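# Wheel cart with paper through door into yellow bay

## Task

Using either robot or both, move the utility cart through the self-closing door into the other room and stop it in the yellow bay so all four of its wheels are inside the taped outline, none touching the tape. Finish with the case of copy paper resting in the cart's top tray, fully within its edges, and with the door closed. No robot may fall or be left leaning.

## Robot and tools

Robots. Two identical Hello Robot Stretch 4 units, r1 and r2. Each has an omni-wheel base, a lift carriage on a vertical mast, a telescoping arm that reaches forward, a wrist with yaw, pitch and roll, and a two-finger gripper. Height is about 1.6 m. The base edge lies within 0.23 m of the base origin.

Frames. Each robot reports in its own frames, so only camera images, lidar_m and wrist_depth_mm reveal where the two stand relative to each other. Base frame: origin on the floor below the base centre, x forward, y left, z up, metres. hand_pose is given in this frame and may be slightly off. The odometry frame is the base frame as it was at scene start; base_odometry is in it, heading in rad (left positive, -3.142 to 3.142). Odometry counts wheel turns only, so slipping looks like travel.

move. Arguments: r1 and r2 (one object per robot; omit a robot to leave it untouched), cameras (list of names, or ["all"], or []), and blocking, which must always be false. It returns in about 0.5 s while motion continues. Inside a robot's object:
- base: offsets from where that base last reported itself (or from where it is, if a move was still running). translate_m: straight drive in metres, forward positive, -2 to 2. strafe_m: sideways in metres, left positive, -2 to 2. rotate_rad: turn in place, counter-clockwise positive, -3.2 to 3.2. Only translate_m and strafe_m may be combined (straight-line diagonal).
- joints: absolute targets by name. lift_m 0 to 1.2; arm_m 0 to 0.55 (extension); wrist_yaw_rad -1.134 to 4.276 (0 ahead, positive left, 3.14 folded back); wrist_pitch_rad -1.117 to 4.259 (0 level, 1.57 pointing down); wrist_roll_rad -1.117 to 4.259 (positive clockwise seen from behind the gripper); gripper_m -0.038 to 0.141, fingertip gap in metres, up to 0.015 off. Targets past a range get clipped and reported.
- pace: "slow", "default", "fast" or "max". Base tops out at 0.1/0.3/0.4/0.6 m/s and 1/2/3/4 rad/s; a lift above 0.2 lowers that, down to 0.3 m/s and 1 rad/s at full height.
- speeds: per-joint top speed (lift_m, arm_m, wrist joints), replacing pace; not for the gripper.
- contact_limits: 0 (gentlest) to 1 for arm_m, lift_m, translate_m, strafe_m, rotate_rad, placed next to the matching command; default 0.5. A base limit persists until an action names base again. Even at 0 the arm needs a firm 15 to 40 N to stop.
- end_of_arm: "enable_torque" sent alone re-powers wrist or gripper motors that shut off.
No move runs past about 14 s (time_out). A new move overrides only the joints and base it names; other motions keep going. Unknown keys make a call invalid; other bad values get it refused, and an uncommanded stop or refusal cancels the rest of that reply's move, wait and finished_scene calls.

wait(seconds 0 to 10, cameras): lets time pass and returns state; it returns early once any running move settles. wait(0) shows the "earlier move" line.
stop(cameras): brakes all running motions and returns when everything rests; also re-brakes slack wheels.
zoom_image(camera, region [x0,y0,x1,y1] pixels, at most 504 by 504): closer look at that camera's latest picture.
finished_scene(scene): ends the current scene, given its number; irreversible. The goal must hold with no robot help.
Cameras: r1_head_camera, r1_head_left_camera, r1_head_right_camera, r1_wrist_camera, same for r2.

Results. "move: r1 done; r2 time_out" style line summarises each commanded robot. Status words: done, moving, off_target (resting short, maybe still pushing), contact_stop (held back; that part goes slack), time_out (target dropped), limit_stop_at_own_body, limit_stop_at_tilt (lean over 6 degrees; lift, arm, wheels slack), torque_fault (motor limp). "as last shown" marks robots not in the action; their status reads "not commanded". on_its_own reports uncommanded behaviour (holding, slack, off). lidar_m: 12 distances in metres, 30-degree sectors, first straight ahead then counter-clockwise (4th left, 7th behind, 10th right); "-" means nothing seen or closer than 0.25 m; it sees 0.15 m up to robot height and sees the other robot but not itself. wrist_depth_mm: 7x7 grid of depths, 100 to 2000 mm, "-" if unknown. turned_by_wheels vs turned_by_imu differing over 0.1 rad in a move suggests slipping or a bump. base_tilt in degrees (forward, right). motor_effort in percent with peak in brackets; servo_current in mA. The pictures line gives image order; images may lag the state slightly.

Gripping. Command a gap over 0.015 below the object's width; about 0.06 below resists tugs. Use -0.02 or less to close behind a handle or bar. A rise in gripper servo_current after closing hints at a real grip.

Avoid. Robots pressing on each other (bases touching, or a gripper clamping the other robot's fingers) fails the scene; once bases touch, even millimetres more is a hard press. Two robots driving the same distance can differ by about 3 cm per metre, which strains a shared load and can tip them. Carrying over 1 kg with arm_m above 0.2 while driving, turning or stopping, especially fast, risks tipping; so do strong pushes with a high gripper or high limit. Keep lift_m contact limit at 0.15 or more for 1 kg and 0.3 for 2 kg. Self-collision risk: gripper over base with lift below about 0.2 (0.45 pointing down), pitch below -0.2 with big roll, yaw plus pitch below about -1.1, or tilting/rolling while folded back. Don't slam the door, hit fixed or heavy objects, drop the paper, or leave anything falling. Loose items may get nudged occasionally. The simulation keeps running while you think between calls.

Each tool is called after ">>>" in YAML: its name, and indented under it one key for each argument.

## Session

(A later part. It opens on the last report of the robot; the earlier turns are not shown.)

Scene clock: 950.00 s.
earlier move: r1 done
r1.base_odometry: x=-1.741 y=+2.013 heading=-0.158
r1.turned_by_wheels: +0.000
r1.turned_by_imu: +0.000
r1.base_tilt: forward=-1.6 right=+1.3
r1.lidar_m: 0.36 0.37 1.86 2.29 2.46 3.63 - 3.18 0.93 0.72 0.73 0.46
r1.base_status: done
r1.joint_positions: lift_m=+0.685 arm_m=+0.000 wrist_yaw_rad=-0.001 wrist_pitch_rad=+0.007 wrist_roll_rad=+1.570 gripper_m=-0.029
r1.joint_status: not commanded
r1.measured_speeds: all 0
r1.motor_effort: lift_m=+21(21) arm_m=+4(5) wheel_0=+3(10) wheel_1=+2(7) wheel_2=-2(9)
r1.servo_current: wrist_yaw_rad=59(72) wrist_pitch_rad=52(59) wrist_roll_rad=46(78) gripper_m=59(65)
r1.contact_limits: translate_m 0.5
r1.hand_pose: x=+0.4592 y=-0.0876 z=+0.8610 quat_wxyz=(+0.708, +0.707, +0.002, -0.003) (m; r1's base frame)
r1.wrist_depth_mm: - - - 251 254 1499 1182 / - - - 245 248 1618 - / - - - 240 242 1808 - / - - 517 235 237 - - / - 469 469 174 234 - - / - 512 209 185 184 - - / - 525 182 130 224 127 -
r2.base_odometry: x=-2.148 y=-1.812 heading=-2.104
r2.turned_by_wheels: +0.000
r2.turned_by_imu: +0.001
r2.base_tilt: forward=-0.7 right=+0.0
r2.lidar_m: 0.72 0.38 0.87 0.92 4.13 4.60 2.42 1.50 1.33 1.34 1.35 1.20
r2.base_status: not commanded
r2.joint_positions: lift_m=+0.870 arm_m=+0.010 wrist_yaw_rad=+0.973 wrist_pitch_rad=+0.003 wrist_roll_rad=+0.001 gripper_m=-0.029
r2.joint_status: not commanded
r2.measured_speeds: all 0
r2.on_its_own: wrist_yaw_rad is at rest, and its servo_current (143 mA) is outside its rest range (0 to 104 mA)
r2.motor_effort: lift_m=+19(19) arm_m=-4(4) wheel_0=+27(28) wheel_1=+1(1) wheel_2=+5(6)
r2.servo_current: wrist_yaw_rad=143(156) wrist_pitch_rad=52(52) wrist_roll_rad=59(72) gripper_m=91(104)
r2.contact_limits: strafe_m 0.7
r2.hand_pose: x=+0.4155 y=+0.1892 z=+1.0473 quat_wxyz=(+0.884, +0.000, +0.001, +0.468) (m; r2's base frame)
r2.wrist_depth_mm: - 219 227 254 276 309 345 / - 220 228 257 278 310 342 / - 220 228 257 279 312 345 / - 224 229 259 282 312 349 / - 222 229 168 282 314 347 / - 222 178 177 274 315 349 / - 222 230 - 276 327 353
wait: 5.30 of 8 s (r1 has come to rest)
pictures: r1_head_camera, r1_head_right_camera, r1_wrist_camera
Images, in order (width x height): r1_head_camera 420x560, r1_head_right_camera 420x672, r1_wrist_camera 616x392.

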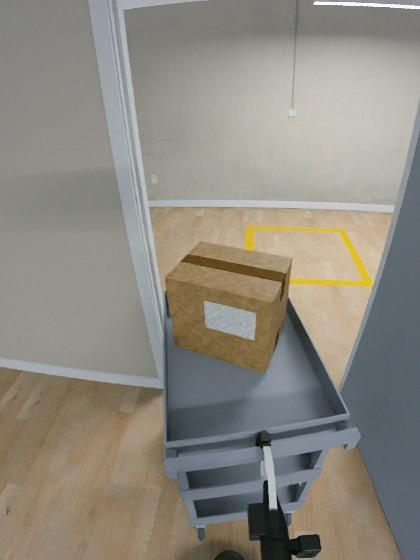

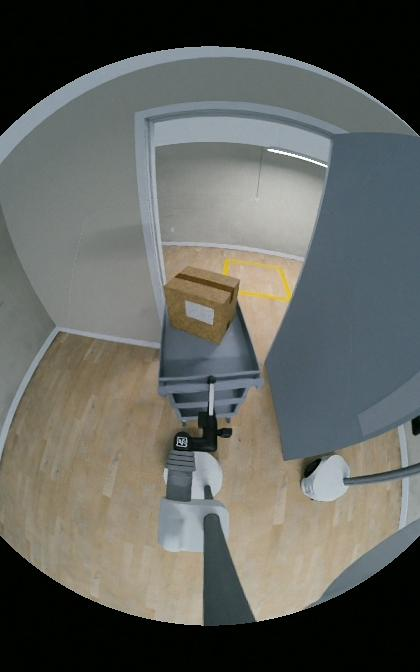

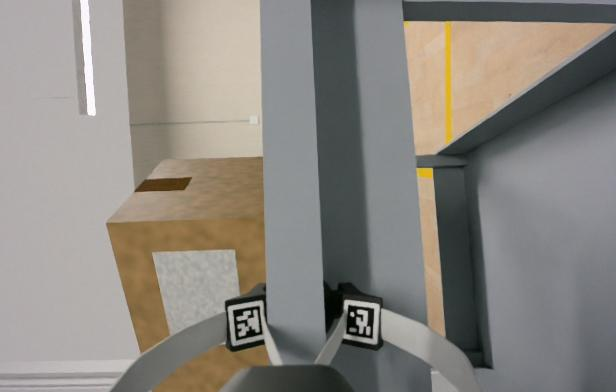

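>>> move:
  blocking: false
  r1: {"base":{"translate_m":0.2,"strafe_m":0.1},"contact_limits":{"translate_m":0.5},"pace":"slow"}

>>> wait:
  seconds: 8
  cameras: ["r1_head_camera","r1_wrist_camera","r1_head_right_camera"]

Scene clock: 958.90 s.
move: r1 moving
r1.base_odometry: x=-1.728 y=+2.017 heading=-0.158
r1.turned_by_wheels: +0.000
r1.turned_by_imu: +0.000
r1.base_tilt: forward=-1.6 right=+1.3
r1.lidar_m: 0.37 0.38 1.82 2.26 2.48 3.66 - 3.18 0.96 0.72 0.75 0.44
r1.base_status: translate_m moving; strafe_m moving
r1.joint_positions: lift_m=+0.685 arm_m=+0.000 wrist_yaw_rad=-0.001 wrist_pitch_rad=+0.007 wrist_roll_rad=+1.570 gripper_m=-0.029
r1.joint_status: not commanded
r1.measured_speeds: translate_m=+0.048 strafe_m=+0.025 rotate_rad=+0.000 lift_m=+0.000 arm_m=+0.000 wrist_yaw_rad=+0.000 wrist_pitch_rad=+0.000 wrist_roll_rad=+0.000
r1.motor_effort: lift_m=+21(21) arm_m=+4(5) wheel_0=+3(6) wheel_1=+5(8) wheel_2=-7(7)
r1.servo_current: wrist_yaw_rad=59(59) wrist_pitch_rad=52(59) wrist_roll_rad=52(65) gripper_m=59(59)
r1.contact_limits: translate_m 0.5
r1.hand_pose: x=+0.4592 y=-0.0876 z=+0.8610 quat_wxyz=(+0.708, +0.707, +0.002, -0.003) (m; r1's base frame)
r1.wrist_depth_mm: - - - 255 259 1464 1098 / - - - 250 252 1618 1255 / - - - 242 245 1863 - / - - 535 236 239 - - / - 462 462 174 235 - - / - 504 210 187 183 - - / - 544 183 130 224 127 -
r2.base_odometry: x=-2.148 y=-1.812 heading=-2.104
r2.turned_by_wheels: +0.000
r2.turned_by_imu: +0.000
r2.base_tilt: forward=-0.7 right=-0.1
r2.lidar_m: 0.74 0.38 0.89 0.95 4.12 4.60 2.45 1.52 1.34 1.36 1.38 1.19
r2.base_status: not commanded
r2.joint_positions: lift_m=+0.870 arm_m=+0.010 wrist_yaw_rad=+0.973 wrist_pitch_rad=+0.003 wrist_roll_rad=+0.001 gripper_m=-0.029
r2.joint_status: not commanded
r2.measured_speeds: all 0
r2.motor_effort: lift_m=+19(19) arm_m=-4(4) wheel_0=+27(27) wheel_1=+1(1) wheel_2=+5(6)
r2.servo_current: wrist_yaw_rad=143(156) wrist_pitch_rad=39(46) wrist_roll_rad=46(52) gripper_m=91(98)
r2.contact_limits: strafe_m 0.7
r2.hand_pose: x=+0.4155 y=+0.1892 z=+1.0473 quat_wxyz=(+0.884, +0.000, +0.001, +0.468) (m; r2's base frame)
r2.wrist_depth_mm: - 221 228 255 278 309 343 / - 219 227 257 279 309 343 / - 220 228 258 278 312 343 / - 222 229 259 281 312 347 / - 221 229 167 282 314 347 / - 223 178 177 274 317 351 / - 222 230 - 276 329 353
pictures: none

Scene clock: 961.80 s.
earlier move: r1 done
r1.base_odometry: x=-1.528 y=+2.080 heading=-0.158
r1.turned_by_wheels: +0.000
r1.turned_by_imu: +0.000
r1.base_tilt: forward=-1.6 right=+1.3
r1.lidar_m: 0.37 0.40 1.54 2.17 2.32 3.46 - 3.32 1.00 0.77 0.82 0.44
r1.base_status: done
r1.joint_positions: lift_m=+0.685 arm_m=+0.000 wrist_yaw_rad=-0.002 wrist_pitch_rad=+0.007 wrist_roll_rad=+1.570 gripper_m=-0.029
r1.joint_status: not commanded
r1.measured_speeds: all 0
r1.motor_effort: lift_m=+21(21) arm_m=+4(5) wheel_0=+0(6) wheel_1=+3(8) wheel_2=-2(10)
r1.servo_current: wrist_yaw_rad=33(72) wrist_pitch_rad=52(59) wrist_roll_rad=52(65) gripper_m=52(65)
r1.contact_limits: translate_m 0.5
r1.hand_pose: x=+0.4591 y=-0.0879 z=+0.8610 quat_wxyz=(+0.708, +0.707, +0.002, -0.003) (m; r1's base frame)
r1.wrist_depth_mm: - - - 240 241 1618 1182 / - - - 237 240 1708 - / - - 647 235 235 - - / - 496 466 232 234 - - / - 484 480 170 231 - - / - - 187 187 181 - - / - 866 183 129 226 127 -
r2.base_odometry: x=-2.148 y=-1.812 heading=-2.104
r2.turned_by_wheels: +0.000
r2.turned_by_imu: +0.000
r2.base_tilt: forward=-0.7 right=+0.0
r2.lidar_m: 0.72 0.38 1.00 3.42 4.10 4.60 2.44 1.51 1.33 1.36 1.36 1.21
r2.base_status: not commanded
r2.joint_positions: lift_m=+0.870 arm_m=+0.010 wrist_yaw_rad=+0.973 wrist_pitch_rad=+0.003 wrist_roll_rad=+0.001 gripper_m=-0.029
r2.joint_status: not commanded
r2.measured_speeds: all 0
r2.on_its_own: wrist_yaw_rad is at rest, and its servo_current (137 mA) is outside its rest range (0 to 104 mA)
r2.motor_effort: lift_m=+19(19) arm_m=-4(4) wheel_0=+27(28) wheel_1=+1(1) wheel_2=+5(6)
r2.servo_current: wrist_yaw_rad=137(156) wrist_pitch_rad=46(52) wrist_roll_rad=46(59) gripper_m=98(104)
r2.contact_limits: strafe_m 0.7
r2.hand_pose: x=+0.4155 y=+0.1892 z=+1.0473 quat_wxyz=(+0.884, +0.000, +0.001, +0.468) (m; r2's base frame)
r2.wrist_depth_mm: - 221 228 256 277 309 343 / - 220 227 256 278 309 343 / - 220 229 257 281 310 345 / - 224 229 258 281 314 347 / - 225 229 168 281 315 347 / - 221 178 176 276 315 351 / - 222 231 - 277 329 353
wait: 2.90 of 8 s (r1 has come to rest)
pictures: r1_head_camera, r1_head_right_camera, r1_wrist_camera
Images, in order (width x height): r1_head_camera 420x560, r1_head_right_camera 420x672, r1_wrist_camera 616x392.

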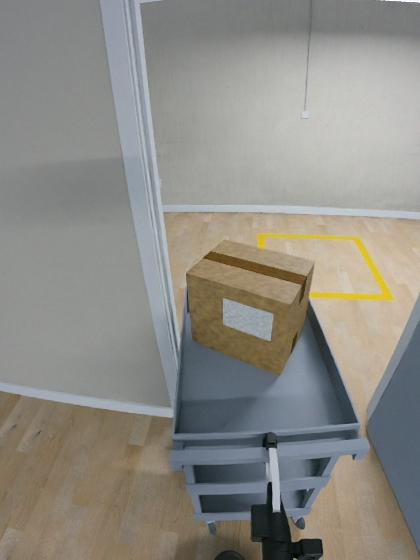

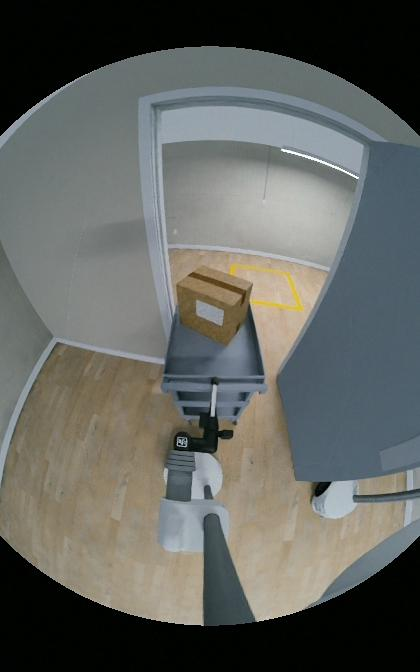

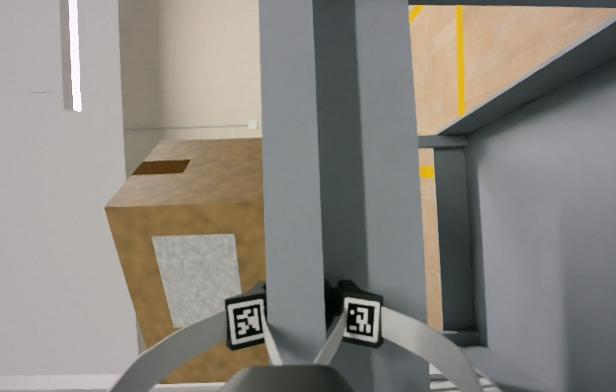

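>>> move:
  blocking: false
  r1: {"base":{"translate_m":0.3,"strafe_m":-0.04},"contact_limits":{"translate_m":0.5},"pace":"slow"}

>>> wait:
  seconds: 8
  cameras: ["r1_head_camera","r1_wrist_camera","r1_head_left_camera"]

Scene clock: 971.47 s.
move: r1 moving
r1.base_odometry: x=-1.516 y=+2.077 heading=-0.158
r1.turned_by_wheels: +0.000
r1.turned_by_imu: +0.000
r1.base_tilt: forward=-1.6 right=+1.3
r1.lidar_m: 0.37 0.39 1.54 2.17 2.33 3.45 - 3.34 0.99 0.76 0.81 0.42
r1.base_status: translate_m moving; strafe_m moving
r1.joint_positions: lift_m=+0.685 arm_m=+0.000 wrist_yaw_rad=-0.002 wrist_pitch_rad=+0.007 wrist_roll_rad=+1.570 gripper_m=-0.029
r1.joint_status: not commanded
r1.measured_speeds: translate_m=+0.049 strafe_m=-0.006 rotate_rad=+0.003 lift_m=+0.000 arm_m=+0.000 wrist_yaw_rad=+0.000 wrist_pitch_rad=+0.000 wrist_roll_rad=+0.000
r1.motor_effort: lift_m=+21(21) arm_m=+4(4) wheel_0=+5(8) wheel_1=+3(7) wheel_2=-8(8)
r1.servo_current: wrist_yaw_rad=33(65) wrist_pitch_rad=46(52) wrist_roll_rad=46(59) gripper_m=59(59)
r1.contact_limits: translate_m 0.5
r1.hand_pose: x=+0.4591 y=-0.0879 z=+0.8610 quat_wxyz=(+0.708, +0.707, +0.002, -0.003) (m; r1's base frame)
r1.wrist_depth_mm: - - - 239 239 1576 1205 / - - - 236 237 1661 - / - - 640 236 236 - - / - 492 466 232 234 - - / - 488 480 171 231 - - / - - 209 187 183 - - / - 866 180 130 227 127 -
r2.base_odometry: x=-2.148 y=-1.812 heading=-2.104
r2.turned_by_wheels: +0.000
r2.turned_by_imu: +0.000
r2.base_tilt: forward=-0.7 right=+0.0
r2.lidar_m: 0.73 0.39 1.00 3.42 4.13 4.58 2.46 1.52 1.34 1.34 1.37 1.20
r2.base_status: not commanded
r2.joint_positions: lift_m=+0.870 arm_m=+0.010 wrist_yaw_rad=+0.973 wrist_pitch_rad=+0.003 wrist_roll_rad=+0.001 gripper_m=-0.029
r2.joint_status: not commanded
r2.measured_speeds: all 0
r2.motor_effort: lift_m=+19(19) arm_m=-4(4) wheel_0=+27(27) wheel_1=+0(1) wheel_2=+6(6)
r2.servo_current: wrist_yaw_rad=143(150) wrist_pitch_rad=39(46) wrist_roll_rad=46(59) gripper_m=98(98)
r2.contact_limits: strafe_m 0.7
r2.hand_pose: x=+0.4155 y=+0.1892 z=+1.0473 quat_wxyz=(+0.884, +0.000, +0.001, +0.468) (m; r2's base frame)
r2.wrist_depth_mm: - 220 228 256 277 309 343 / - 220 229 256 278 309 343 / - 220 229 258 278 312 345 / - 224 229 260 282 314 349 / - 225 229 167 282 314 347 / - 223 178 177 276 315 349 / - 223 230 - 276 327 351
pictures: none

Scene clock: 975.27 s.
earlier move: r1 done
r1.base_odometry: x=-1.238 y=+1.994 heading=-0.158
r1.turned_by_wheels: +0.000
r1.turned_by_imu: +0.000
r1.base_tilt: forward=-1.6 right=+1.3
r1.lidar_m: 0.38 0.39 1.08 2.18 2.31 3.46 - 3.29 0.80 0.71 0.74 0.42
r1.base_status: done
r1.joint_positions: lift_m=+0.685 arm_m=+0.000 wrist_yaw_rad=-0.001 wrist_pitch_rad=+0.007 wrist_roll_rad=+1.570 gripper_m=-0.029
r1.joint_status: not commanded
r1.measured_speeds: all 0
r1.motor_effort: lift_m=+21(21) arm_m=+4(5) wheel_0=+4(10) wheel_1=+3(7) wheel_2=-1(9)
r1.servo_current: wrist_yaw_rad=46(72) wrist_pitch_rad=46(59) wrist_roll_rad=52(65) gripper_m=59(65)
r1.contact_limits: translate_m 0.5
r1.hand_pose: x=+0.4592 y=-0.0876 z=+0.8610 quat_wxyz=(+0.708, +0.707, +0.002, -0.003) (m; r1's base frame)
r1.wrist_depth_mm: - - - 247 249 1397 1160 / - - - 243 245 1756 - / - - - 237 241 1808 - / - 580 496 235 236 - - / - 473 473 172 233 - - / - 517 210 185 184 - - / - - 182 130 224 127 -
r2.base_odometry: x=-2.148 y=-1.812 heading=-2.104
r2.turned_by_wheels: +0.000
r2.turned_by_imu: +0.001
r2.base_tilt: forward=-0.7 right=+0.0
r2.lidar_m: 0.73 0.40 1.09 3.43 4.09 4.63 2.44 1.51 1.34 1.33 1.36 1.18
r2.base_status: not commanded
r2.joint_positions: lift_m=+0.870 arm_m=+0.010 wrist_yaw_rad=+0.973 wrist_pitch_rad=+0.003 wrist_roll_rad=+0.001 gripper_m=-0.029
r2.joint_status: not commanded
r2.measured_speeds: all 0
r2.on_its_own: wrist_yaw_rad is at rest, and its servo_current (156 mA) is outside its rest range (0 to 104 mA)
r2.motor_effort: lift_m=+19(19) arm_m=-4(4) wheel_0=+27(28) wheel_1=+0(1) wheel_2=+6(6)
r2.servo_current: wrist_yaw_rad=156(156) wrist_pitch_rad=39(52) wrist_roll_rad=46(65) gripper_m=91(104)
r2.contact_limits: strafe_m 0.7
r2.hand_pose: x=+0.4155 y=+0.1892 z=+1.0473 quat_wxyz=(+0.884, +0.000, +0.001, +0.468) (m; r2's base frame)
r2.wrist_depth_mm: - 220 227 255 277 310 343 / - 220 227 258 278 310 343 / - 220 229 258 279 312 347 / - 224 229 258 282 314 347 / - 225 229 167 282 314 347 / - 223 178 177 274 315 349 / - 222 231 - 276 329 353
wait: 3.80 of 8 s (r1 has come to rest)
pictures: r1_head_camera, r1_head_left_camera, r1_wrist_camera
Images, in order (width x height): r1_head_camera 420x560, r1_head_left_camera 420x672, r1_wrist_camera 616x392.

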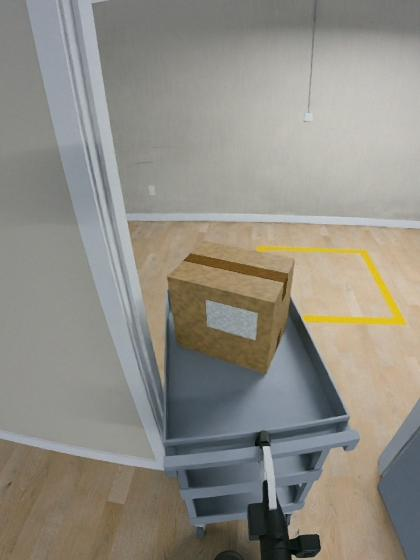

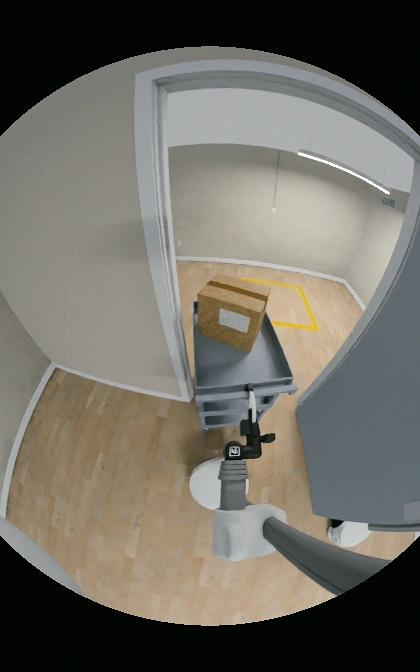

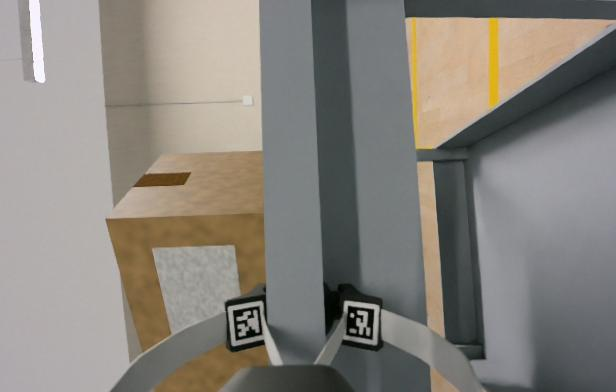

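>>> move:
  blocking: false
  r1: {"base":{"translate_m":0.35,"strafe_m":0.06},"contact_limits":{"translate_m":0.5},"pace":"slow"}

>>> wait:
  seconds: 8
  cameras: ["r1_head_camera","r1_wrist_camera","r1_head_left_camera"]

Scene clock: 984.87 s.
move: r1 moving
r1.base_odometry: x=-1.225 y=+1.994 heading=-0.157
r1.turned_by_wheels: +0.000
r1.turned_by_imu: +0.000
r1.base_tilt: forward=-1.6 right=+1.2
r1.lidar_m: 0.37 0.37 1.06 2.18 2.35 3.49 - 3.31 0.80 0.72 0.74 0.43
r1.base_status: translate_m moving; strafe_m moving
r1.joint_positions: lift_m=+0.685 arm_m=+0.000 wrist_yaw_rad=-0.001 wrist_pitch_rad=+0.007 wrist_roll_rad=+1.570 gripper_m=-0.029
r1.joint_status: not commanded
r1.measured_speeds: translate_m=+0.050 strafe_m=+0.009 rotate_rad=+0.001 lift_m=+0.000 arm_m=+0.000 wrist_yaw_rad=+0.000 wrist_pitch_rad=+0.000 wrist_roll_rad=+0.000
r1.motor_effort: lift_m=+21(21) arm_m=+4(4) wheel_0=+5(7) wheel_1=+5(7) wheel_2=-8(8)
r1.servo_current: wrist_yaw_rad=52(65) wrist_pitch_rad=39(52) wrist_roll_rad=26(52) gripper_m=52(59)
r1.contact_limits: translate_m 0.5
r1.hand_pose: x=+0.4592 y=-0.0876 z=+0.8610 quat_wxyz=(+0.708, +0.707, +0.002, -0.003) (m; r1's base frame)
r1.wrist_depth_mm: - - - 248 252 1430 1205 / - - - 243 246 1808 - / - - - 239 240 854 - / - 580 500 235 237 - - / - 473 469 173 233 - - / - 521 209 187 183 - - / - - 183 130 224 127 -
r2.base_odometry: x=-2.148 y=-1.812 heading=-2.104
r2.turned_by_wheels: +0.000
r2.turned_by_imu: +0.000
r2.base_tilt: forward=-0.7 right=+0.0
r2.lidar_m: 0.75 0.38 1.09 3.42 4.11 4.61 2.47 1.49 1.33 1.35 1.34 1.21
r2.base_status: not commanded
r2.joint_positions: lift_m=+0.870 arm_m=+0.010 wrist_yaw_rad=+0.973 wrist_pitch_rad=+0.003 wrist_roll_rad=+0.001 gripper_m=-0.029
r2.joint_status: not commanded
r2.measured_speeds: all 0
r2.motor_effort: lift_m=+19(19) arm_m=-4(4) wheel_0=+26(28) wheel_1=+1(1) wheel_2=+5(6)
r2.servo_current: wrist_yaw_rad=150(150) wrist_pitch_rad=39(46) wrist_roll_rad=46(52) gripper_m=98(98)
r2.contact_limits: strafe_m 0.7
r2.hand_pose: x=+0.4155 y=+0.1892 z=+1.0473 quat_wxyz=(+0.884, +0.000, +0.001, +0.468) (m; r2's base frame)
r2.wrist_depth_mm: - 221 227 256 278 309 343 / - 220 228 256 279 309 345 / - 220 227 258 279 310 343 / - 224 229 258 282 312 347 / - 224 229 168 282 314 349 / - 222 178 177 276 317 349 / - 223 231 - 276 330 353
pictures: none

Scene clock: 989.20 s.
earlier move: r1 done
r1.base_odometry: x=-0.883 y=+1.998 heading=-0.157
r1.turned_by_wheels: +0.000
r1.turned_by_imu: -0.001
r1.base_tilt: forward=-1.6 right=+1.3
r1.lidar_m: 0.36 0.39 0.52 2.09 2.26 3.33 - 1.43 0.83 0.75 0.77 0.43
r1.base_status: done
r1.joint_positions: lift_m=+0.685 arm_m=+0.000 wrist_yaw_rad=-0.001 wrist_pitch_rad=+0.007 wrist_roll_rad=+1.570 gripper_m=-0.029
r1.joint_status: not commanded
r1.measured_speeds: all 0
r1.motor_effort: lift_m=+21(21) arm_m=+4(5) wheel_0=+1(7) wheel_1=+3(8) wheel_2=-4(8)
r1.servo_current: wrist_yaw_rad=33(72) wrist_pitch_rad=46(59) wrist_roll_rad=39(65) gripper_m=52(65)
r1.contact_limits: translate_m 0.5
r1.hand_pose: x=+0.4591 y=-0.0877 z=+0.8610 quat_wxyz=(+0.708, +0.707, +0.002, -0.003) (m; r1's base frame)
r1.wrist_depth_mm: - - - 252 256 1464 1138 / - - - 248 249 1708 - / - - - 241 242 1863 - / - - 521 236 238 - - / - 469 469 173 234 - - / - 508 187 187 181 - - / - - 525 129 223 127 -
r2.base_odometry: x=-2.148 y=-1.812 heading=-2.104
r2.turned_by_wheels: +0.000
r2.turned_by_imu: +0.001
r2.base_tilt: forward=-0.7 right=+0.0
r2.lidar_m: 0.76 0.39 2.79 3.42 4.13 4.62 2.45 1.53 1.35 1.35 1.37 1.20
r2.base_status: not commanded
r2.joint_positions: lift_m=+0.870 arm_m=+0.010 wrist_yaw_rad=+0.973 wrist_pitch_rad=+0.003 wrist_roll_rad=+0.001 gripper_m=-0.029
r2.joint_status: not commanded
r2.measured_speeds: all 0
r2.on_its_own: wrist_yaw_rad is at rest, and its servo_current (137 mA) is outside its rest range (0 to 104 mA)
r2.motor_effort: lift_m=+19(19) arm_m=-4(4) wheel_0=+27(28) wheel_1=+1(1) wheel_2=+5(6)
r2.servo_current: wrist_yaw_rad=137(156) wrist_pitch_rad=46(46) wrist_roll_rad=39(59) gripper_m=91(98)
r2.contact_limits: strafe_m 0.7
r2.hand_pose: x=+0.4155 y=+0.1892 z=+1.0473 quat_wxyz=(+0.884, +0.000, +0.001, +0.468) (m; r2's base frame)
r2.wrist_depth_mm: - 220 227 255 276 307 343 / - 220 227 256 279 309 343 / - 220 229 257 279 310 345 / - 223 228 259 281 312 345 / - 225 230 167 282 315 347 / - 221 178 176 274 317 351 / - 222 231 - 276 329 353
wait: 4.33 of 8 s (r1 has come to rest)
pictures: r1_head_camera, r1_head_left_camera, r1_wrist_camera
Images, in order (width x height): r1_head_camera 420x560, r1_head_left_camera 420x672, r1_wrist_camera 616x392.

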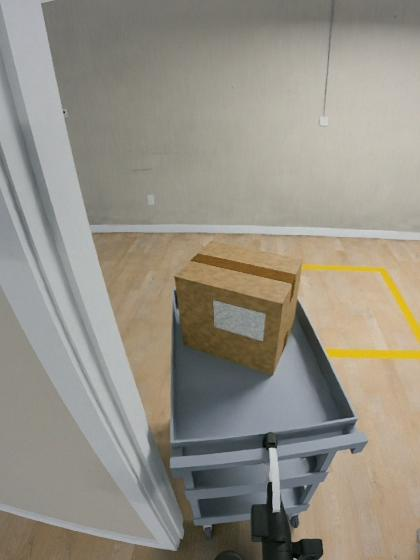

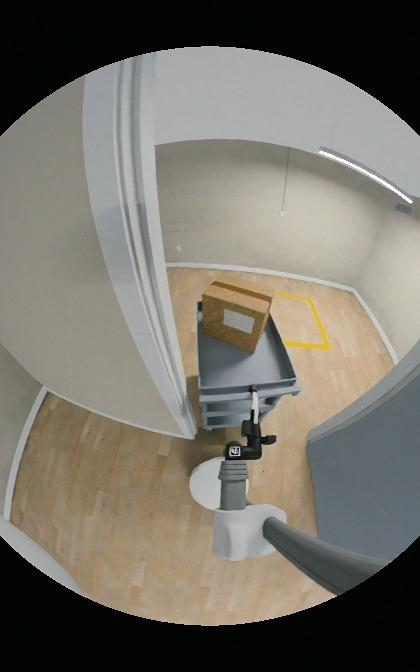

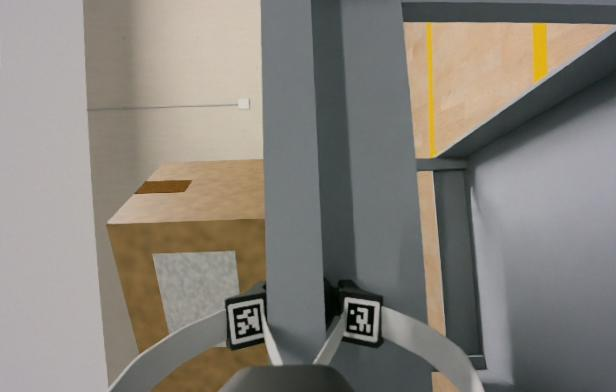

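>>> move:
  blocking: false
  r1: {"base":{"translate_m":0.4,"strafe_m":0.07},"contact_limits":{"translate_m":0.5},"pace":"slow"}

>>> wait:
  seconds: 8
  cameras: ["r1_head_camera","r1_wrist_camera","r1_head_left_camera"]

Scene clock: 1004.33 s.
move: r1 moving
r1.base_odometry: x=-0.870 y=+1.998 heading=-0.158
r1.turned_by_wheels: +0.000
r1.turned_by_imu: +0.000
r1.base_tilt: forward=-1.6 right=+1.3
r1.lidar_m: 0.36 0.38 0.53 2.06 2.25 3.32 - 1.41 0.80 0.74 0.79 0.43
r1.base_status: translate_m moving; strafe_m moving
r1.joint_positions: lift_m=+0.685 arm_m=+0.000 wrist_yaw_rad=-0.001 wrist_pitch_rad=+0.007 wrist_roll_rad=+1.570 gripper_m=-0.029
r1.joint_status: not commanded
r1.measured_speeds: translate_m=+0.048 strafe_m=+0.008 rotate_rad=-0.001 lift_m=+0.000 arm_m=+0.000 wrist_yaw_rad=+0.000 wrist_pitch_rad=+0.000 wrist_roll_rad=+0.000
r1.motor_effort: lift_m=+21(21) arm_m=+4(5) wheel_0=+4(5) wheel_1=+4(7) wheel_2=-10(10)
r1.servo_current: wrist_yaw_rad=46(65) wrist_pitch_rad=59(59) wrist_roll_rad=46(59) gripper_m=59(59)
r1.contact_limits: translate_m 0.5
r1.hand_pose: x=+0.4591 y=-0.0877 z=+0.8610 quat_wxyz=(+0.708, +0.707, +0.002, -0.003) (m; r1's base frame)
r1.wrist_depth_mm: - - - 252 256 1499 1118 / - - - 248 249 1708 - / - - - 242 244 1708 - / - - 521 236 238 - - / - 469 469 173 234 - - / - 512 188 186 181 - - / - - 530 130 223 127 -
r2.base_odometry: x=-2.148 y=-1.812 heading=-2.104
r2.turned_by_wheels: +0.000
r2.turned_by_imu: +0.000
r2.base_tilt: forward=-0.7 right=+0.0
r2.lidar_m: 0.76 0.37 2.77 3.39 4.12 4.60 2.45 1.53 1.34 1.34 1.38 1.20
r2.base_status: not commanded
r2.joint_positions: lift_m=+0.870 arm_m=+0.010 wrist_yaw_rad=+0.973 wrist_pitch_rad=+0.003 wrist_roll_rad=+0.001 gripper_m=-0.029
r2.joint_status: not commanded
r2.measured_speeds: all 0
r2.motor_effort: lift_m=+19(19) arm_m=-4(4) wheel_0=+27(27) wheel_1=+1(1) wheel_2=+5(6)
r2.servo_current: wrist_yaw_rad=143(150) wrist_pitch_rad=39(46) wrist_roll_rad=46(52) gripper_m=91(104)
r2.contact_limits: strafe_m 0.7
r2.hand_pose: x=+0.4155 y=+0.1892 z=+1.0473 quat_wxyz=(+0.884, +0.000, +0.001, +0.468) (m; r2's base frame)
r2.wrist_depth_mm: - 220 226 255 278 310 343 / - 220 229 255 279 309 345 / - 220 229 256 279 312 345 / - 223 230 258 279 312 347 / - 224 229 167 282 312 349 / - 222 178 176 276 315 351 / - 223 231 - 276 327 353
pictures: none

Scene clock: 1007.50 s.
earlier move: r1 contact_stop
r1.base_odometry: x=-0.624 y=+1.984 heading=-0.104
r1.turned_by_wheels: +0.053
r1.turned_by_imu: +0.044
r1.base_tilt: forward=-1.6 right=+1.3
r1.lidar_m: 0.38 0.25 0.25 0.82 2.24 3.44 - 1.15 0.81 0.78 2.93 0.44
r1.base_status: translate_m contact_stop (by the wheels' count: +0.258 of +0.400); strafe_m contact_stop (by the wheels' count: +0.027 of +0.070)
r1.joint_positions: lift_m=+0.685 arm_m=+0.000 wrist_yaw_rad=-0.001 wrist_pitch_rad=+0.007 wrist_roll_rad=+1.570 gripper_m=-0.029
r1.joint_status: not commanded
r1.measured_speeds: all 0
r1.on_its_own: the wheels are slack since a contact_stop
r1.motor_effort: lift_m=+21(21) arm_m=-4(5) wheel_0=+0(12) wheel_1=+0(30) wheel_2=+0(25)
r1.servo_current: wrist_yaw_rad=33(65) wrist_pitch_rad=52(59) wrist_roll_rad=52(72) gripper_m=59(65)
r1.contact_limits: translate_m 0.5
r1.hand_pose: x=+0.4592 y=-0.0877 z=+0.8610 quat_wxyz=(+0.708, +0.707, +0.002, -0.003) (m; r1's base frame)
r1.wrist_depth_mm: - - - 241 243 1576 1182 / - - - 237 240 1808 - / - - 647 236 237 - - / - 500 469 232 235 - - / - 480 477 171 232 - - / - - 188 186 181 - - / - - 183 130 228 127 -
r2.base_odometry: x=-2.148 y=-1.812 heading=-2.104
r2.turned_by_wheels: +0.000
r2.turned_by_imu: +0.000
r2.base_tilt: forward=-0.6 right=+0.0
r2.lidar_m: 0.74 0.38 2.77 3.41 4.15 4.61 2.42 1.53 1.33 1.35 1.36 1.20
r2.base_status: not commanded
r2.joint_positions: lift_m=+0.870 arm_m=+0.010 wrist_yaw_rad=+0.973 wrist_pitch_rad=+0.003 wrist_roll_rad=+0.001 gripper_m=-0.029
r2.joint_status: not commanded
r2.measured_speeds: all 0
r2.on_its_own: wrist_yaw_rad is at rest, and its servo_current (137 mA) is outside its rest range (0 to 104 mA)
r2.motor_effort: lift_m=+19(19) arm_m=-4(4) wheel_0=+27(28) wheel_1=+0(1) wheel_2=+5(6)
r2.servo_current: wrist_yaw_rad=137(156) wrist_pitch_rad=39(52) wrist_roll_rad=52(59) gripper_m=91(104)
r2.contact_limits: strafe_m 0.7
r2.hand_pose: x=+0.4155 y=+0.1892 z=+1.0473 quat_wxyz=(+0.884, +0.000, +0.001, +0.468) (m; r2's base frame)
r2.wrist_depth_mm: - 220 226 256 277 310 343 / - 220 227 257 278 310 343 / - 221 229 257 281 312 345 / - 224 229 259 282 310 345 / - 224 229 167 283 310 347 / - 222 178 177 276 317 351 / - 223 231 - 274 329 353
wait: 3.17 of 8 s (r1 has come to rest)
pictures: r1_head_camera, r1_head_left_camera, r1_wrist_camera
Images, in order (width x height): r1_head_camera 420x560, r1_head_left_camera 420x672, r1_wrist_camera 616x392.

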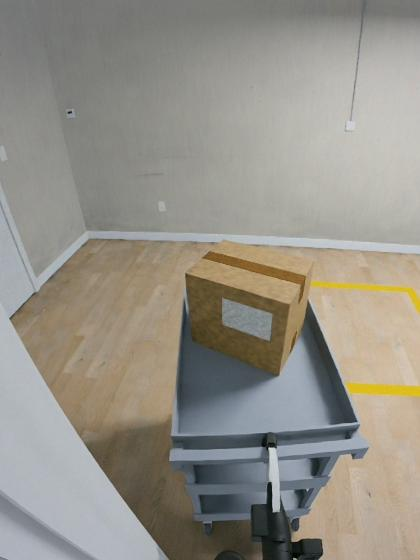

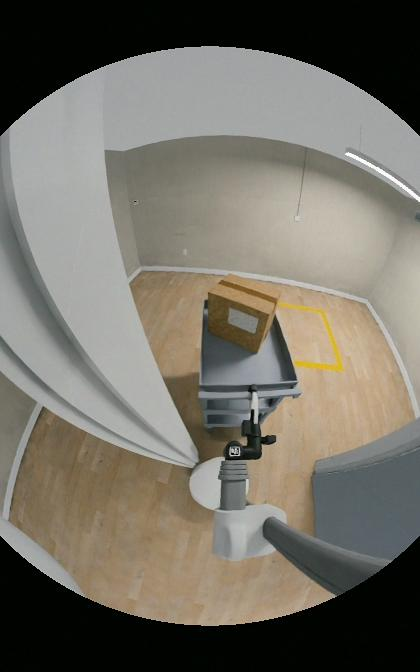

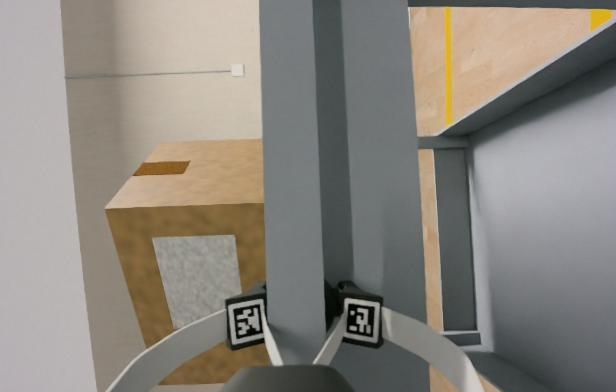

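>>> move:
  blocking: false
  r1: {"base":{"translate_m":-0.05,"strafe_m":-0.05},"joints":{"arm_m":0.08},"contact_limits":{"translate_m":0.5,"arm_m":0.7},"pace":"slow"}

>>> wait:
  seconds: 4

>>> move:
  blocking: false
  r1: {"joints":{"arm_m":0.5},"contact_limits":{"arm_m":0.6},"pace":"slow"}

>>> wait:
  seconds: 8
  cameras: ["r1_head_camera","r1_wrist_camera","r1_head_left_camera"]

Scene clock: 1018.40 s.
move: r1 moving
r1.base_odometry: x=-0.634 y=+1.976 heading=-0.104
r1.turned_by_wheels: +0.000
r1.turned_by_imu: +0.000
r1.base_tilt: forward=-1.6 right=+1.3
r1.lidar_m: 0.39 0.25 0.25 0.85 2.27 3.49 - 1.14 0.80 0.75 2.93 0.44
r1.base_status: translate_m moving; strafe_m moving
r1.joint_positions: lift_m=+0.685 arm_m=+0.012 wrist_yaw_rad=-0.001 wrist_pitch_rad=+0.007 wrist_roll_rad=+1.570 gripper_m=-0.029
r1.joint_status: arm_m moving
r1.measured_speeds: translate_m=-0.035 strafe_m=-0.036 rotate_rad=+0.003 lift_m=+0.000 arm_m=+0.049 wrist_yaw_rad=+0.000 wrist_pitch_rad=+0.000 wrist_roll_rad=+0.000
r1.motor_effort: lift_m=+21(21) arm_m=+7(8) wheel_0=+4(6) wheel_1=-7(7) wheel_2=+3(4)
r1.servo_current: wrist_yaw_rad=52(65) wrist_pitch_rad=52(52) wrist_roll_rad=52(59) gripper_m=52(59)
r1.contact_limits: arm_m 0.7; translate_m 0.5
r1.hand_pose: x=+0.4716 y=-0.0877 z=+0.8610 quat_wxyz=(+0.708, +0.707, +0.002, -0.003) (m; r1's base frame)
r1.wrist_depth_mm: - - - 238 240 1661 1205 / - - - 236 236 1808 - / - - 634 233 236 - - / - 492 466 232 234 - - / - 488 480 171 232 - - / - - 208 187 183 - - / - - 180 131 228 135 -
r2.base_odometry: x=-2.148 y=-1.812 heading=-2.104
r2.turned_by_wheels: +0.000
r2.turned_by_imu: +0.000
r2.base_tilt: forward=-0.7 right=+0.0
r2.lidar_m: 0.75 0.37 2.78 3.43 4.14 4.62 2.42 1.53 1.35 1.36 1.34 1.20
r2.base_status: not commanded
r2.joint_positions: lift_m=+0.870 arm_m=+0.010 wrist_yaw_rad=+0.973 wrist_pitch_rad=+0.003 wrist_roll_rad=+0.001 gripper_m=-0.029
r2.joint_status: not commanded
r2.measured_speeds: all 0
r2.motor_effort: lift_m=+19(19) arm_m=-4(4) wheel_0=+27(28) wheel_1=+1(1) wheel_2=+6(6)
r2.servo_current: wrist_yaw_rad=124(156) wrist_pitch_rad=33(46) wrist_roll_rad=39(59) gripper_m=98(98)
r2.contact_limits: strafe_m 0.7
r2.hand_pose: x=+0.4155 y=+0.1892 z=+1.0473 quat_wxyz=(+0.884, +0.000, +0.001, +0.468) (m; r2's base frame)
r2.wrist_depth_mm: - 220 226 255 277 309 343 / - 219 227 256 278 309 343 / - 220 228 257 279 314 345 / - 224 229 259 281 312 349 / - 225 230 167 282 314 349 / - 223 178 177 276 317 351 / - 222 230 - 276 327 353
pictures: none

Scene clock: 1019.97 s.
earlier move: r1 done
r1.base_odometry: x=-0.679 y=+1.940 heading=-0.104
r1.turned_by_wheels: +0.000
r1.turned_by_imu: +0.000
r1.base_tilt: forward=-1.6 right=+1.3
r1.lidar_m: 0.46 0.30 0.25 1.22 2.30 3.55 - 1.07 0.76 0.70 2.90 0.52
r1.base_status: done
r1.joint_positions: lift_m=+0.685 arm_m=+0.080 wrist_yaw_rad=+0.001 wrist_pitch_rad=+0.007 wrist_roll_rad=+1.570 gripper_m=-0.029
r1.joint_status: all done
r1.measured_speeds: all 0
r1.motor_effort: lift_m=+21(21) arm_m=+5(8) wheel_0=+4(9) wheel_1=-2(8) wheel_2=+3(6)
r1.servo_current: wrist_yaw_rad=65(65) wrist_pitch_rad=52(59) wrist_roll_rad=65(65) gripper_m=52(59)
r1.contact_limits: arm_m 0.7; translate_m 0.5
r1.hand_pose: x=+0.5392 y=-0.0872 z=+0.8610 quat_wxyz=(+0.708, +0.707, +0.003, -0.002) (m; r1's base frame)
r1.wrist_depth_mm: - - - 243 245 1708 1182 / - - - 239 241 1756 - / - - - 235 238 - - / - 508 477 235 236 - - / - 473 480 173 233 - - / - 525 500 185 182 - - / - - 554 134 226 126 -
r2.base_odometry: x=-2.148 y=-1.812 heading=-2.104
r2.turned_by_wheels: +0.000
r2.turned_by_imu: +0.000
r2.base_tilt: forward=-0.7 right=+0.0
r2.lidar_m: 0.75 0.38 2.76 3.41 4.14 4.61 2.45 1.53 1.36 1.36 1.34 1.21
r2.base_status: not commanded
r2.joint_positions: lift_m=+0.870 arm_m=+0.010 wrist_yaw_rad=+0.973 wrist_pitch_rad=+0.003 wrist_roll_rad=+0.001 gripper_m=-0.029
r2.joint_status: not commanded
r2.measured_speeds: all 0
r2.on_its_own: wrist_yaw_rad is at rest, and its servo_current (143 mA) is outside its rest range (0 to 104 mA)
r2.motor_effort: lift_m=+19(19) arm_m=-4(4) wheel_0=+27(28) wheel_1=+1(1) wheel_2=+5(6)
r2.servo_current: wrist_yaw_rad=143(156) wrist_pitch_rad=46(52) wrist_roll_rad=46(59) gripper_m=104(104)
r2.contact_limits: strafe_m 0.7
r2.hand_pose: x=+0.4155 y=+0.1892 z=+1.0473 quat_wxyz=(+0.884, +0.000, +0.001, +0.468) (m; r2's base frame)
r2.wrist_depth_mm: - 221 226 256 278 309 345 / - 220 228 256 278 310 343 / - 220 228 257 279 310 345 / - 224 229 258 281 314 347 / - 224 229 167 282 315 349 / - 222 178 177 274 315 349 / - 223 231 - 274 329 353
wait: 1.57 of 4 s (r1 has come to rest)
pictures: none

Scene clock: 1020.47 s.
move: r1 moving
r1.base_odometry: x=-0.679 y=+1.940 heading=-0.104
r1.turned_by_wheels: +0.000
r1.turned_by_imu: +0.000
r1.base_tilt: forward=-1.6 right=+1.3
r1.lidar_m: 0.46 0.30 0.26 1.21 2.34 3.54 - 1.09 0.76 0.70 2.90 0.53
r1.base_status: not commanded
r1.joint_positions: lift_m=+0.685 arm_m=+0.092 wrist_yaw_rad=+0.001 wrist_pitch_rad=+0.007 wrist_roll_rad=+1.570 gripper_m=-0.029
r1.joint_status: arm_m moving
r1.measured_speeds: translate_m=+0.000 strafe_m=+0.000 rotate_rad=+0.000 lift_m=+0.000 arm_m=+0.049 wrist_yaw_rad=+0.000 wrist_pitch_rad=+0.000 wrist_roll_rad=+0.000
r1.motor_effort: lift_m=+21(21) arm_m=+7(8) wheel_0=+4(4) wheel_1=-2(3) wheel_2=+2(3)
r1.servo_current: wrist_yaw_rad=46(59) wrist_pitch_rad=46(52) wrist_roll_rad=52(65) gripper_m=52(59)
r1.contact_limits: arm_m 0.6; translate_m 0.5
r1.hand_pose: x=+0.5518 y=-0.0872 z=+0.8610 quat_wxyz=(+0.708, +0.707, +0.003, -0.002) (m; r1's base frame)
r1.wrist_depth_mm: - - - 249 251 1430 1182 / - - - 243 246 1661 - / - - - 238 241 - - / - 574 500 236 236 - - / - 473 469 173 233 - - / - 517 488 185 183 - - / - 564 539 135 224 126 -
r2.base_odometry: x=-2.148 y=-1.812 heading=-2.104
r2.turned_by_wheels: +0.000
r2.turned_by_imu: +0.000
r2.base_tilt: forward=-0.7 right=+0.0
r2.lidar_m: 0.72 0.38 2.76 3.44 4.14 4.60 2.45 1.53 1.35 1.35 1.32 1.20
r2.base_status: not commanded
r2.joint_positions: lift_m=+0.870 arm_m=+0.010 wrist_yaw_rad=+0.973 wrist_pitch_rad=+0.003 wrist_roll_rad=+0.001 gripper_m=-0.029
r2.joint_status: not commanded
r2.measured_speeds: all 0
r2.motor_effort: lift_m=+19(19) arm_m=-4(4) wheel_0=+27(28) wheel_1=+1(1) wheel_2=+6(6)
r2.servo_current: wrist_yaw_rad=137(143) wrist_pitch_rad=39(46) wrist_roll_rad=52(52) gripper_m=98(98)
r2.contact_limits: strafe_m 0.7
r2.hand_pose: x=+0.4155 y=+0.1892 z=+1.0473 quat_wxyz=(+0.884, +0.000, +0.001, +0.468) (m; r2's base frame)
r2.wrist_depth_mm: - 220 227 256 278 310 343 / - 220 228 257 279 309 343 / - 220 229 257 279 310 347 / - 224 230 258 279 312 347 / - 224 230 167 281 315 347 / - 222 178 177 274 315 353 / - 223 231 - 274 329 353
pictures: none

Scene clock: 1025.43 s.
earlier move: r1 done
r1.base_odometry: x=-0.679 y=+1.940 heading=-0.104
r1.turned_by_wheels: +0.000
r1.turned_by_imu: -0.001
r1.base_tilt: forward=-1.6 right=+1.3
r1.lidar_m: 0.86 0.29 0.25 1.19 2.28 3.54 - 1.06 0.75 0.72 2.87 0.95
r1.base_status: not commanded
r1.joint_positions: lift_m=+0.685 arm_m=+0.500 wrist_yaw_rad=-0.002 wrist_pitch_rad=+0.007 wrist_roll_rad=+1.570 gripper_m=-0.029
r1.joint_status: all done
r1.measured_speeds: all 0
r1.motor_effort: lift_m=+21(21) arm_m=+6(9) wheel_0=+1(5) wheel_1=-2(3) wheel_2=-1(3)
r1.servo_current: wrist_yaw_rad=46(78) wrist_pitch_rad=46(59) wrist_roll_rad=65(78) gripper_m=52(65)
r1.contact_limits: arm_m 0.6; translate_m 0.5
r1.hand_pose: x=+0.9590 y=-0.0879 z=+0.8610 quat_wxyz=(+0.708, +0.707, +0.002, -0.003) (m; r1's base frame)
r1.wrist_depth_mm: - - - 200 268 293 1060 / - - - 255 258 1756 1205 / - - - 246 250 1808 - / - - 580 239 242 - - / - 462 462 176 235 - - / - 492 207 184 182 - - / - 521 512 144 222 133 -
r2.base_odometry: x=-2.148 y=-1.812 heading=-2.104
r2.turned_by_wheels: +0.000
r2.turned_by_imu: +0.001
r2.base_tilt: forward=-0.7 right=+0.0
r2.lidar_m: 0.77 0.34 2.77 3.42 4.11 4.60 2.47 1.52 1.36 1.37 1.36 1.20
r2.base_status: not commanded
r2.joint_positions: lift_m=+0.870 arm_m=+0.010 wrist_yaw_rad=+0.973 wrist_pitch_rad=+0.003 wrist_roll_rad=+0.001 gripper_m=-0.029
r2.joint_status: not commanded
r2.measured_speeds: all 0
r2.on_its_own: wrist_yaw_rad is at rest, and its servo_current (143 mA) is outside its rest range (0 to 104 mA)
r2.motor_effort: lift_m=+19(19) arm_m=-4(4) wheel_0=+27(28) wheel_1=+1(1) wheel_2=+6(6)
r2.servo_current: wrist_yaw_rad=143(156) wrist_pitch_rad=39(52) wrist_roll_rad=39(59) gripper_m=91(104)
r2.contact_limits: strafe_m 0.7
r2.hand_pose: x=+0.4155 y=+0.1892 z=+1.0473 quat_wxyz=(+0.884, +0.000, +0.001, +0.468) (m; r2's base frame)
r2.wrist_depth_mm: - 220 226 255 277 310 342 / - 220 228 257 278 309 343 / - 220 229 257 281 310 343 / - 222 229 258 279 314 347 / - 224 229 168 282 314 349 / - 223 178 177 274 317 349 / - 223 230 - 277 330 353
wait: 4.97 of 8 s (r1 has come to rest)
pictures: r1_head_camera, r1_head_left_camera, r1_wrist_camera
Images, in order (width x height): r1_head_camera 420x560, r1_head_left_camera 420x672, r1_wrist_camera 616x392.

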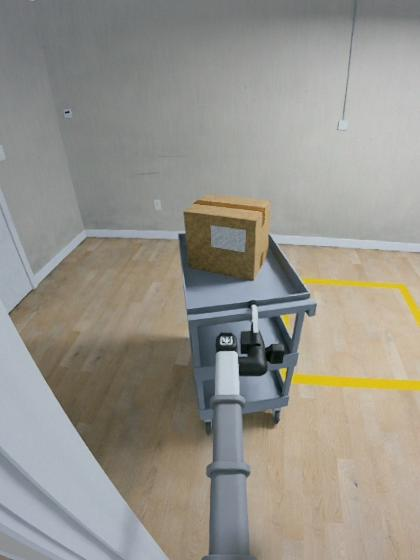

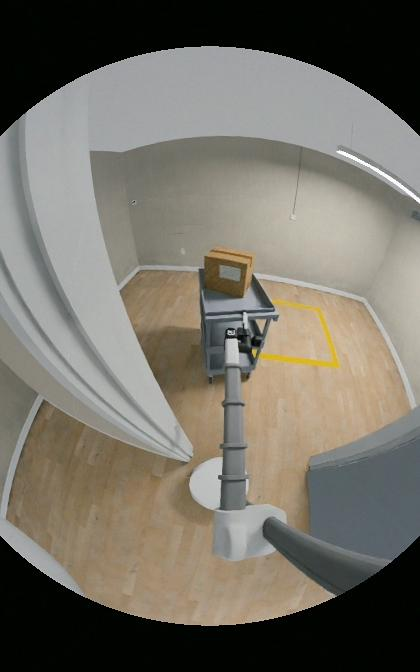

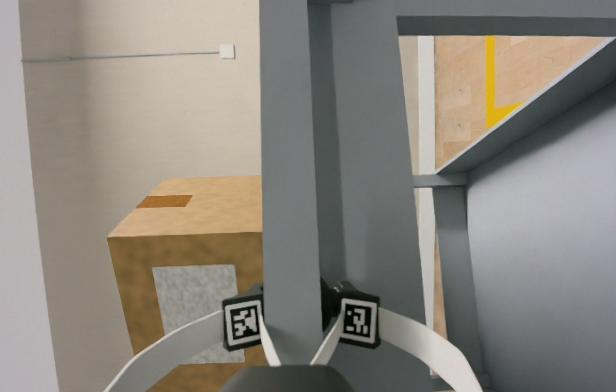

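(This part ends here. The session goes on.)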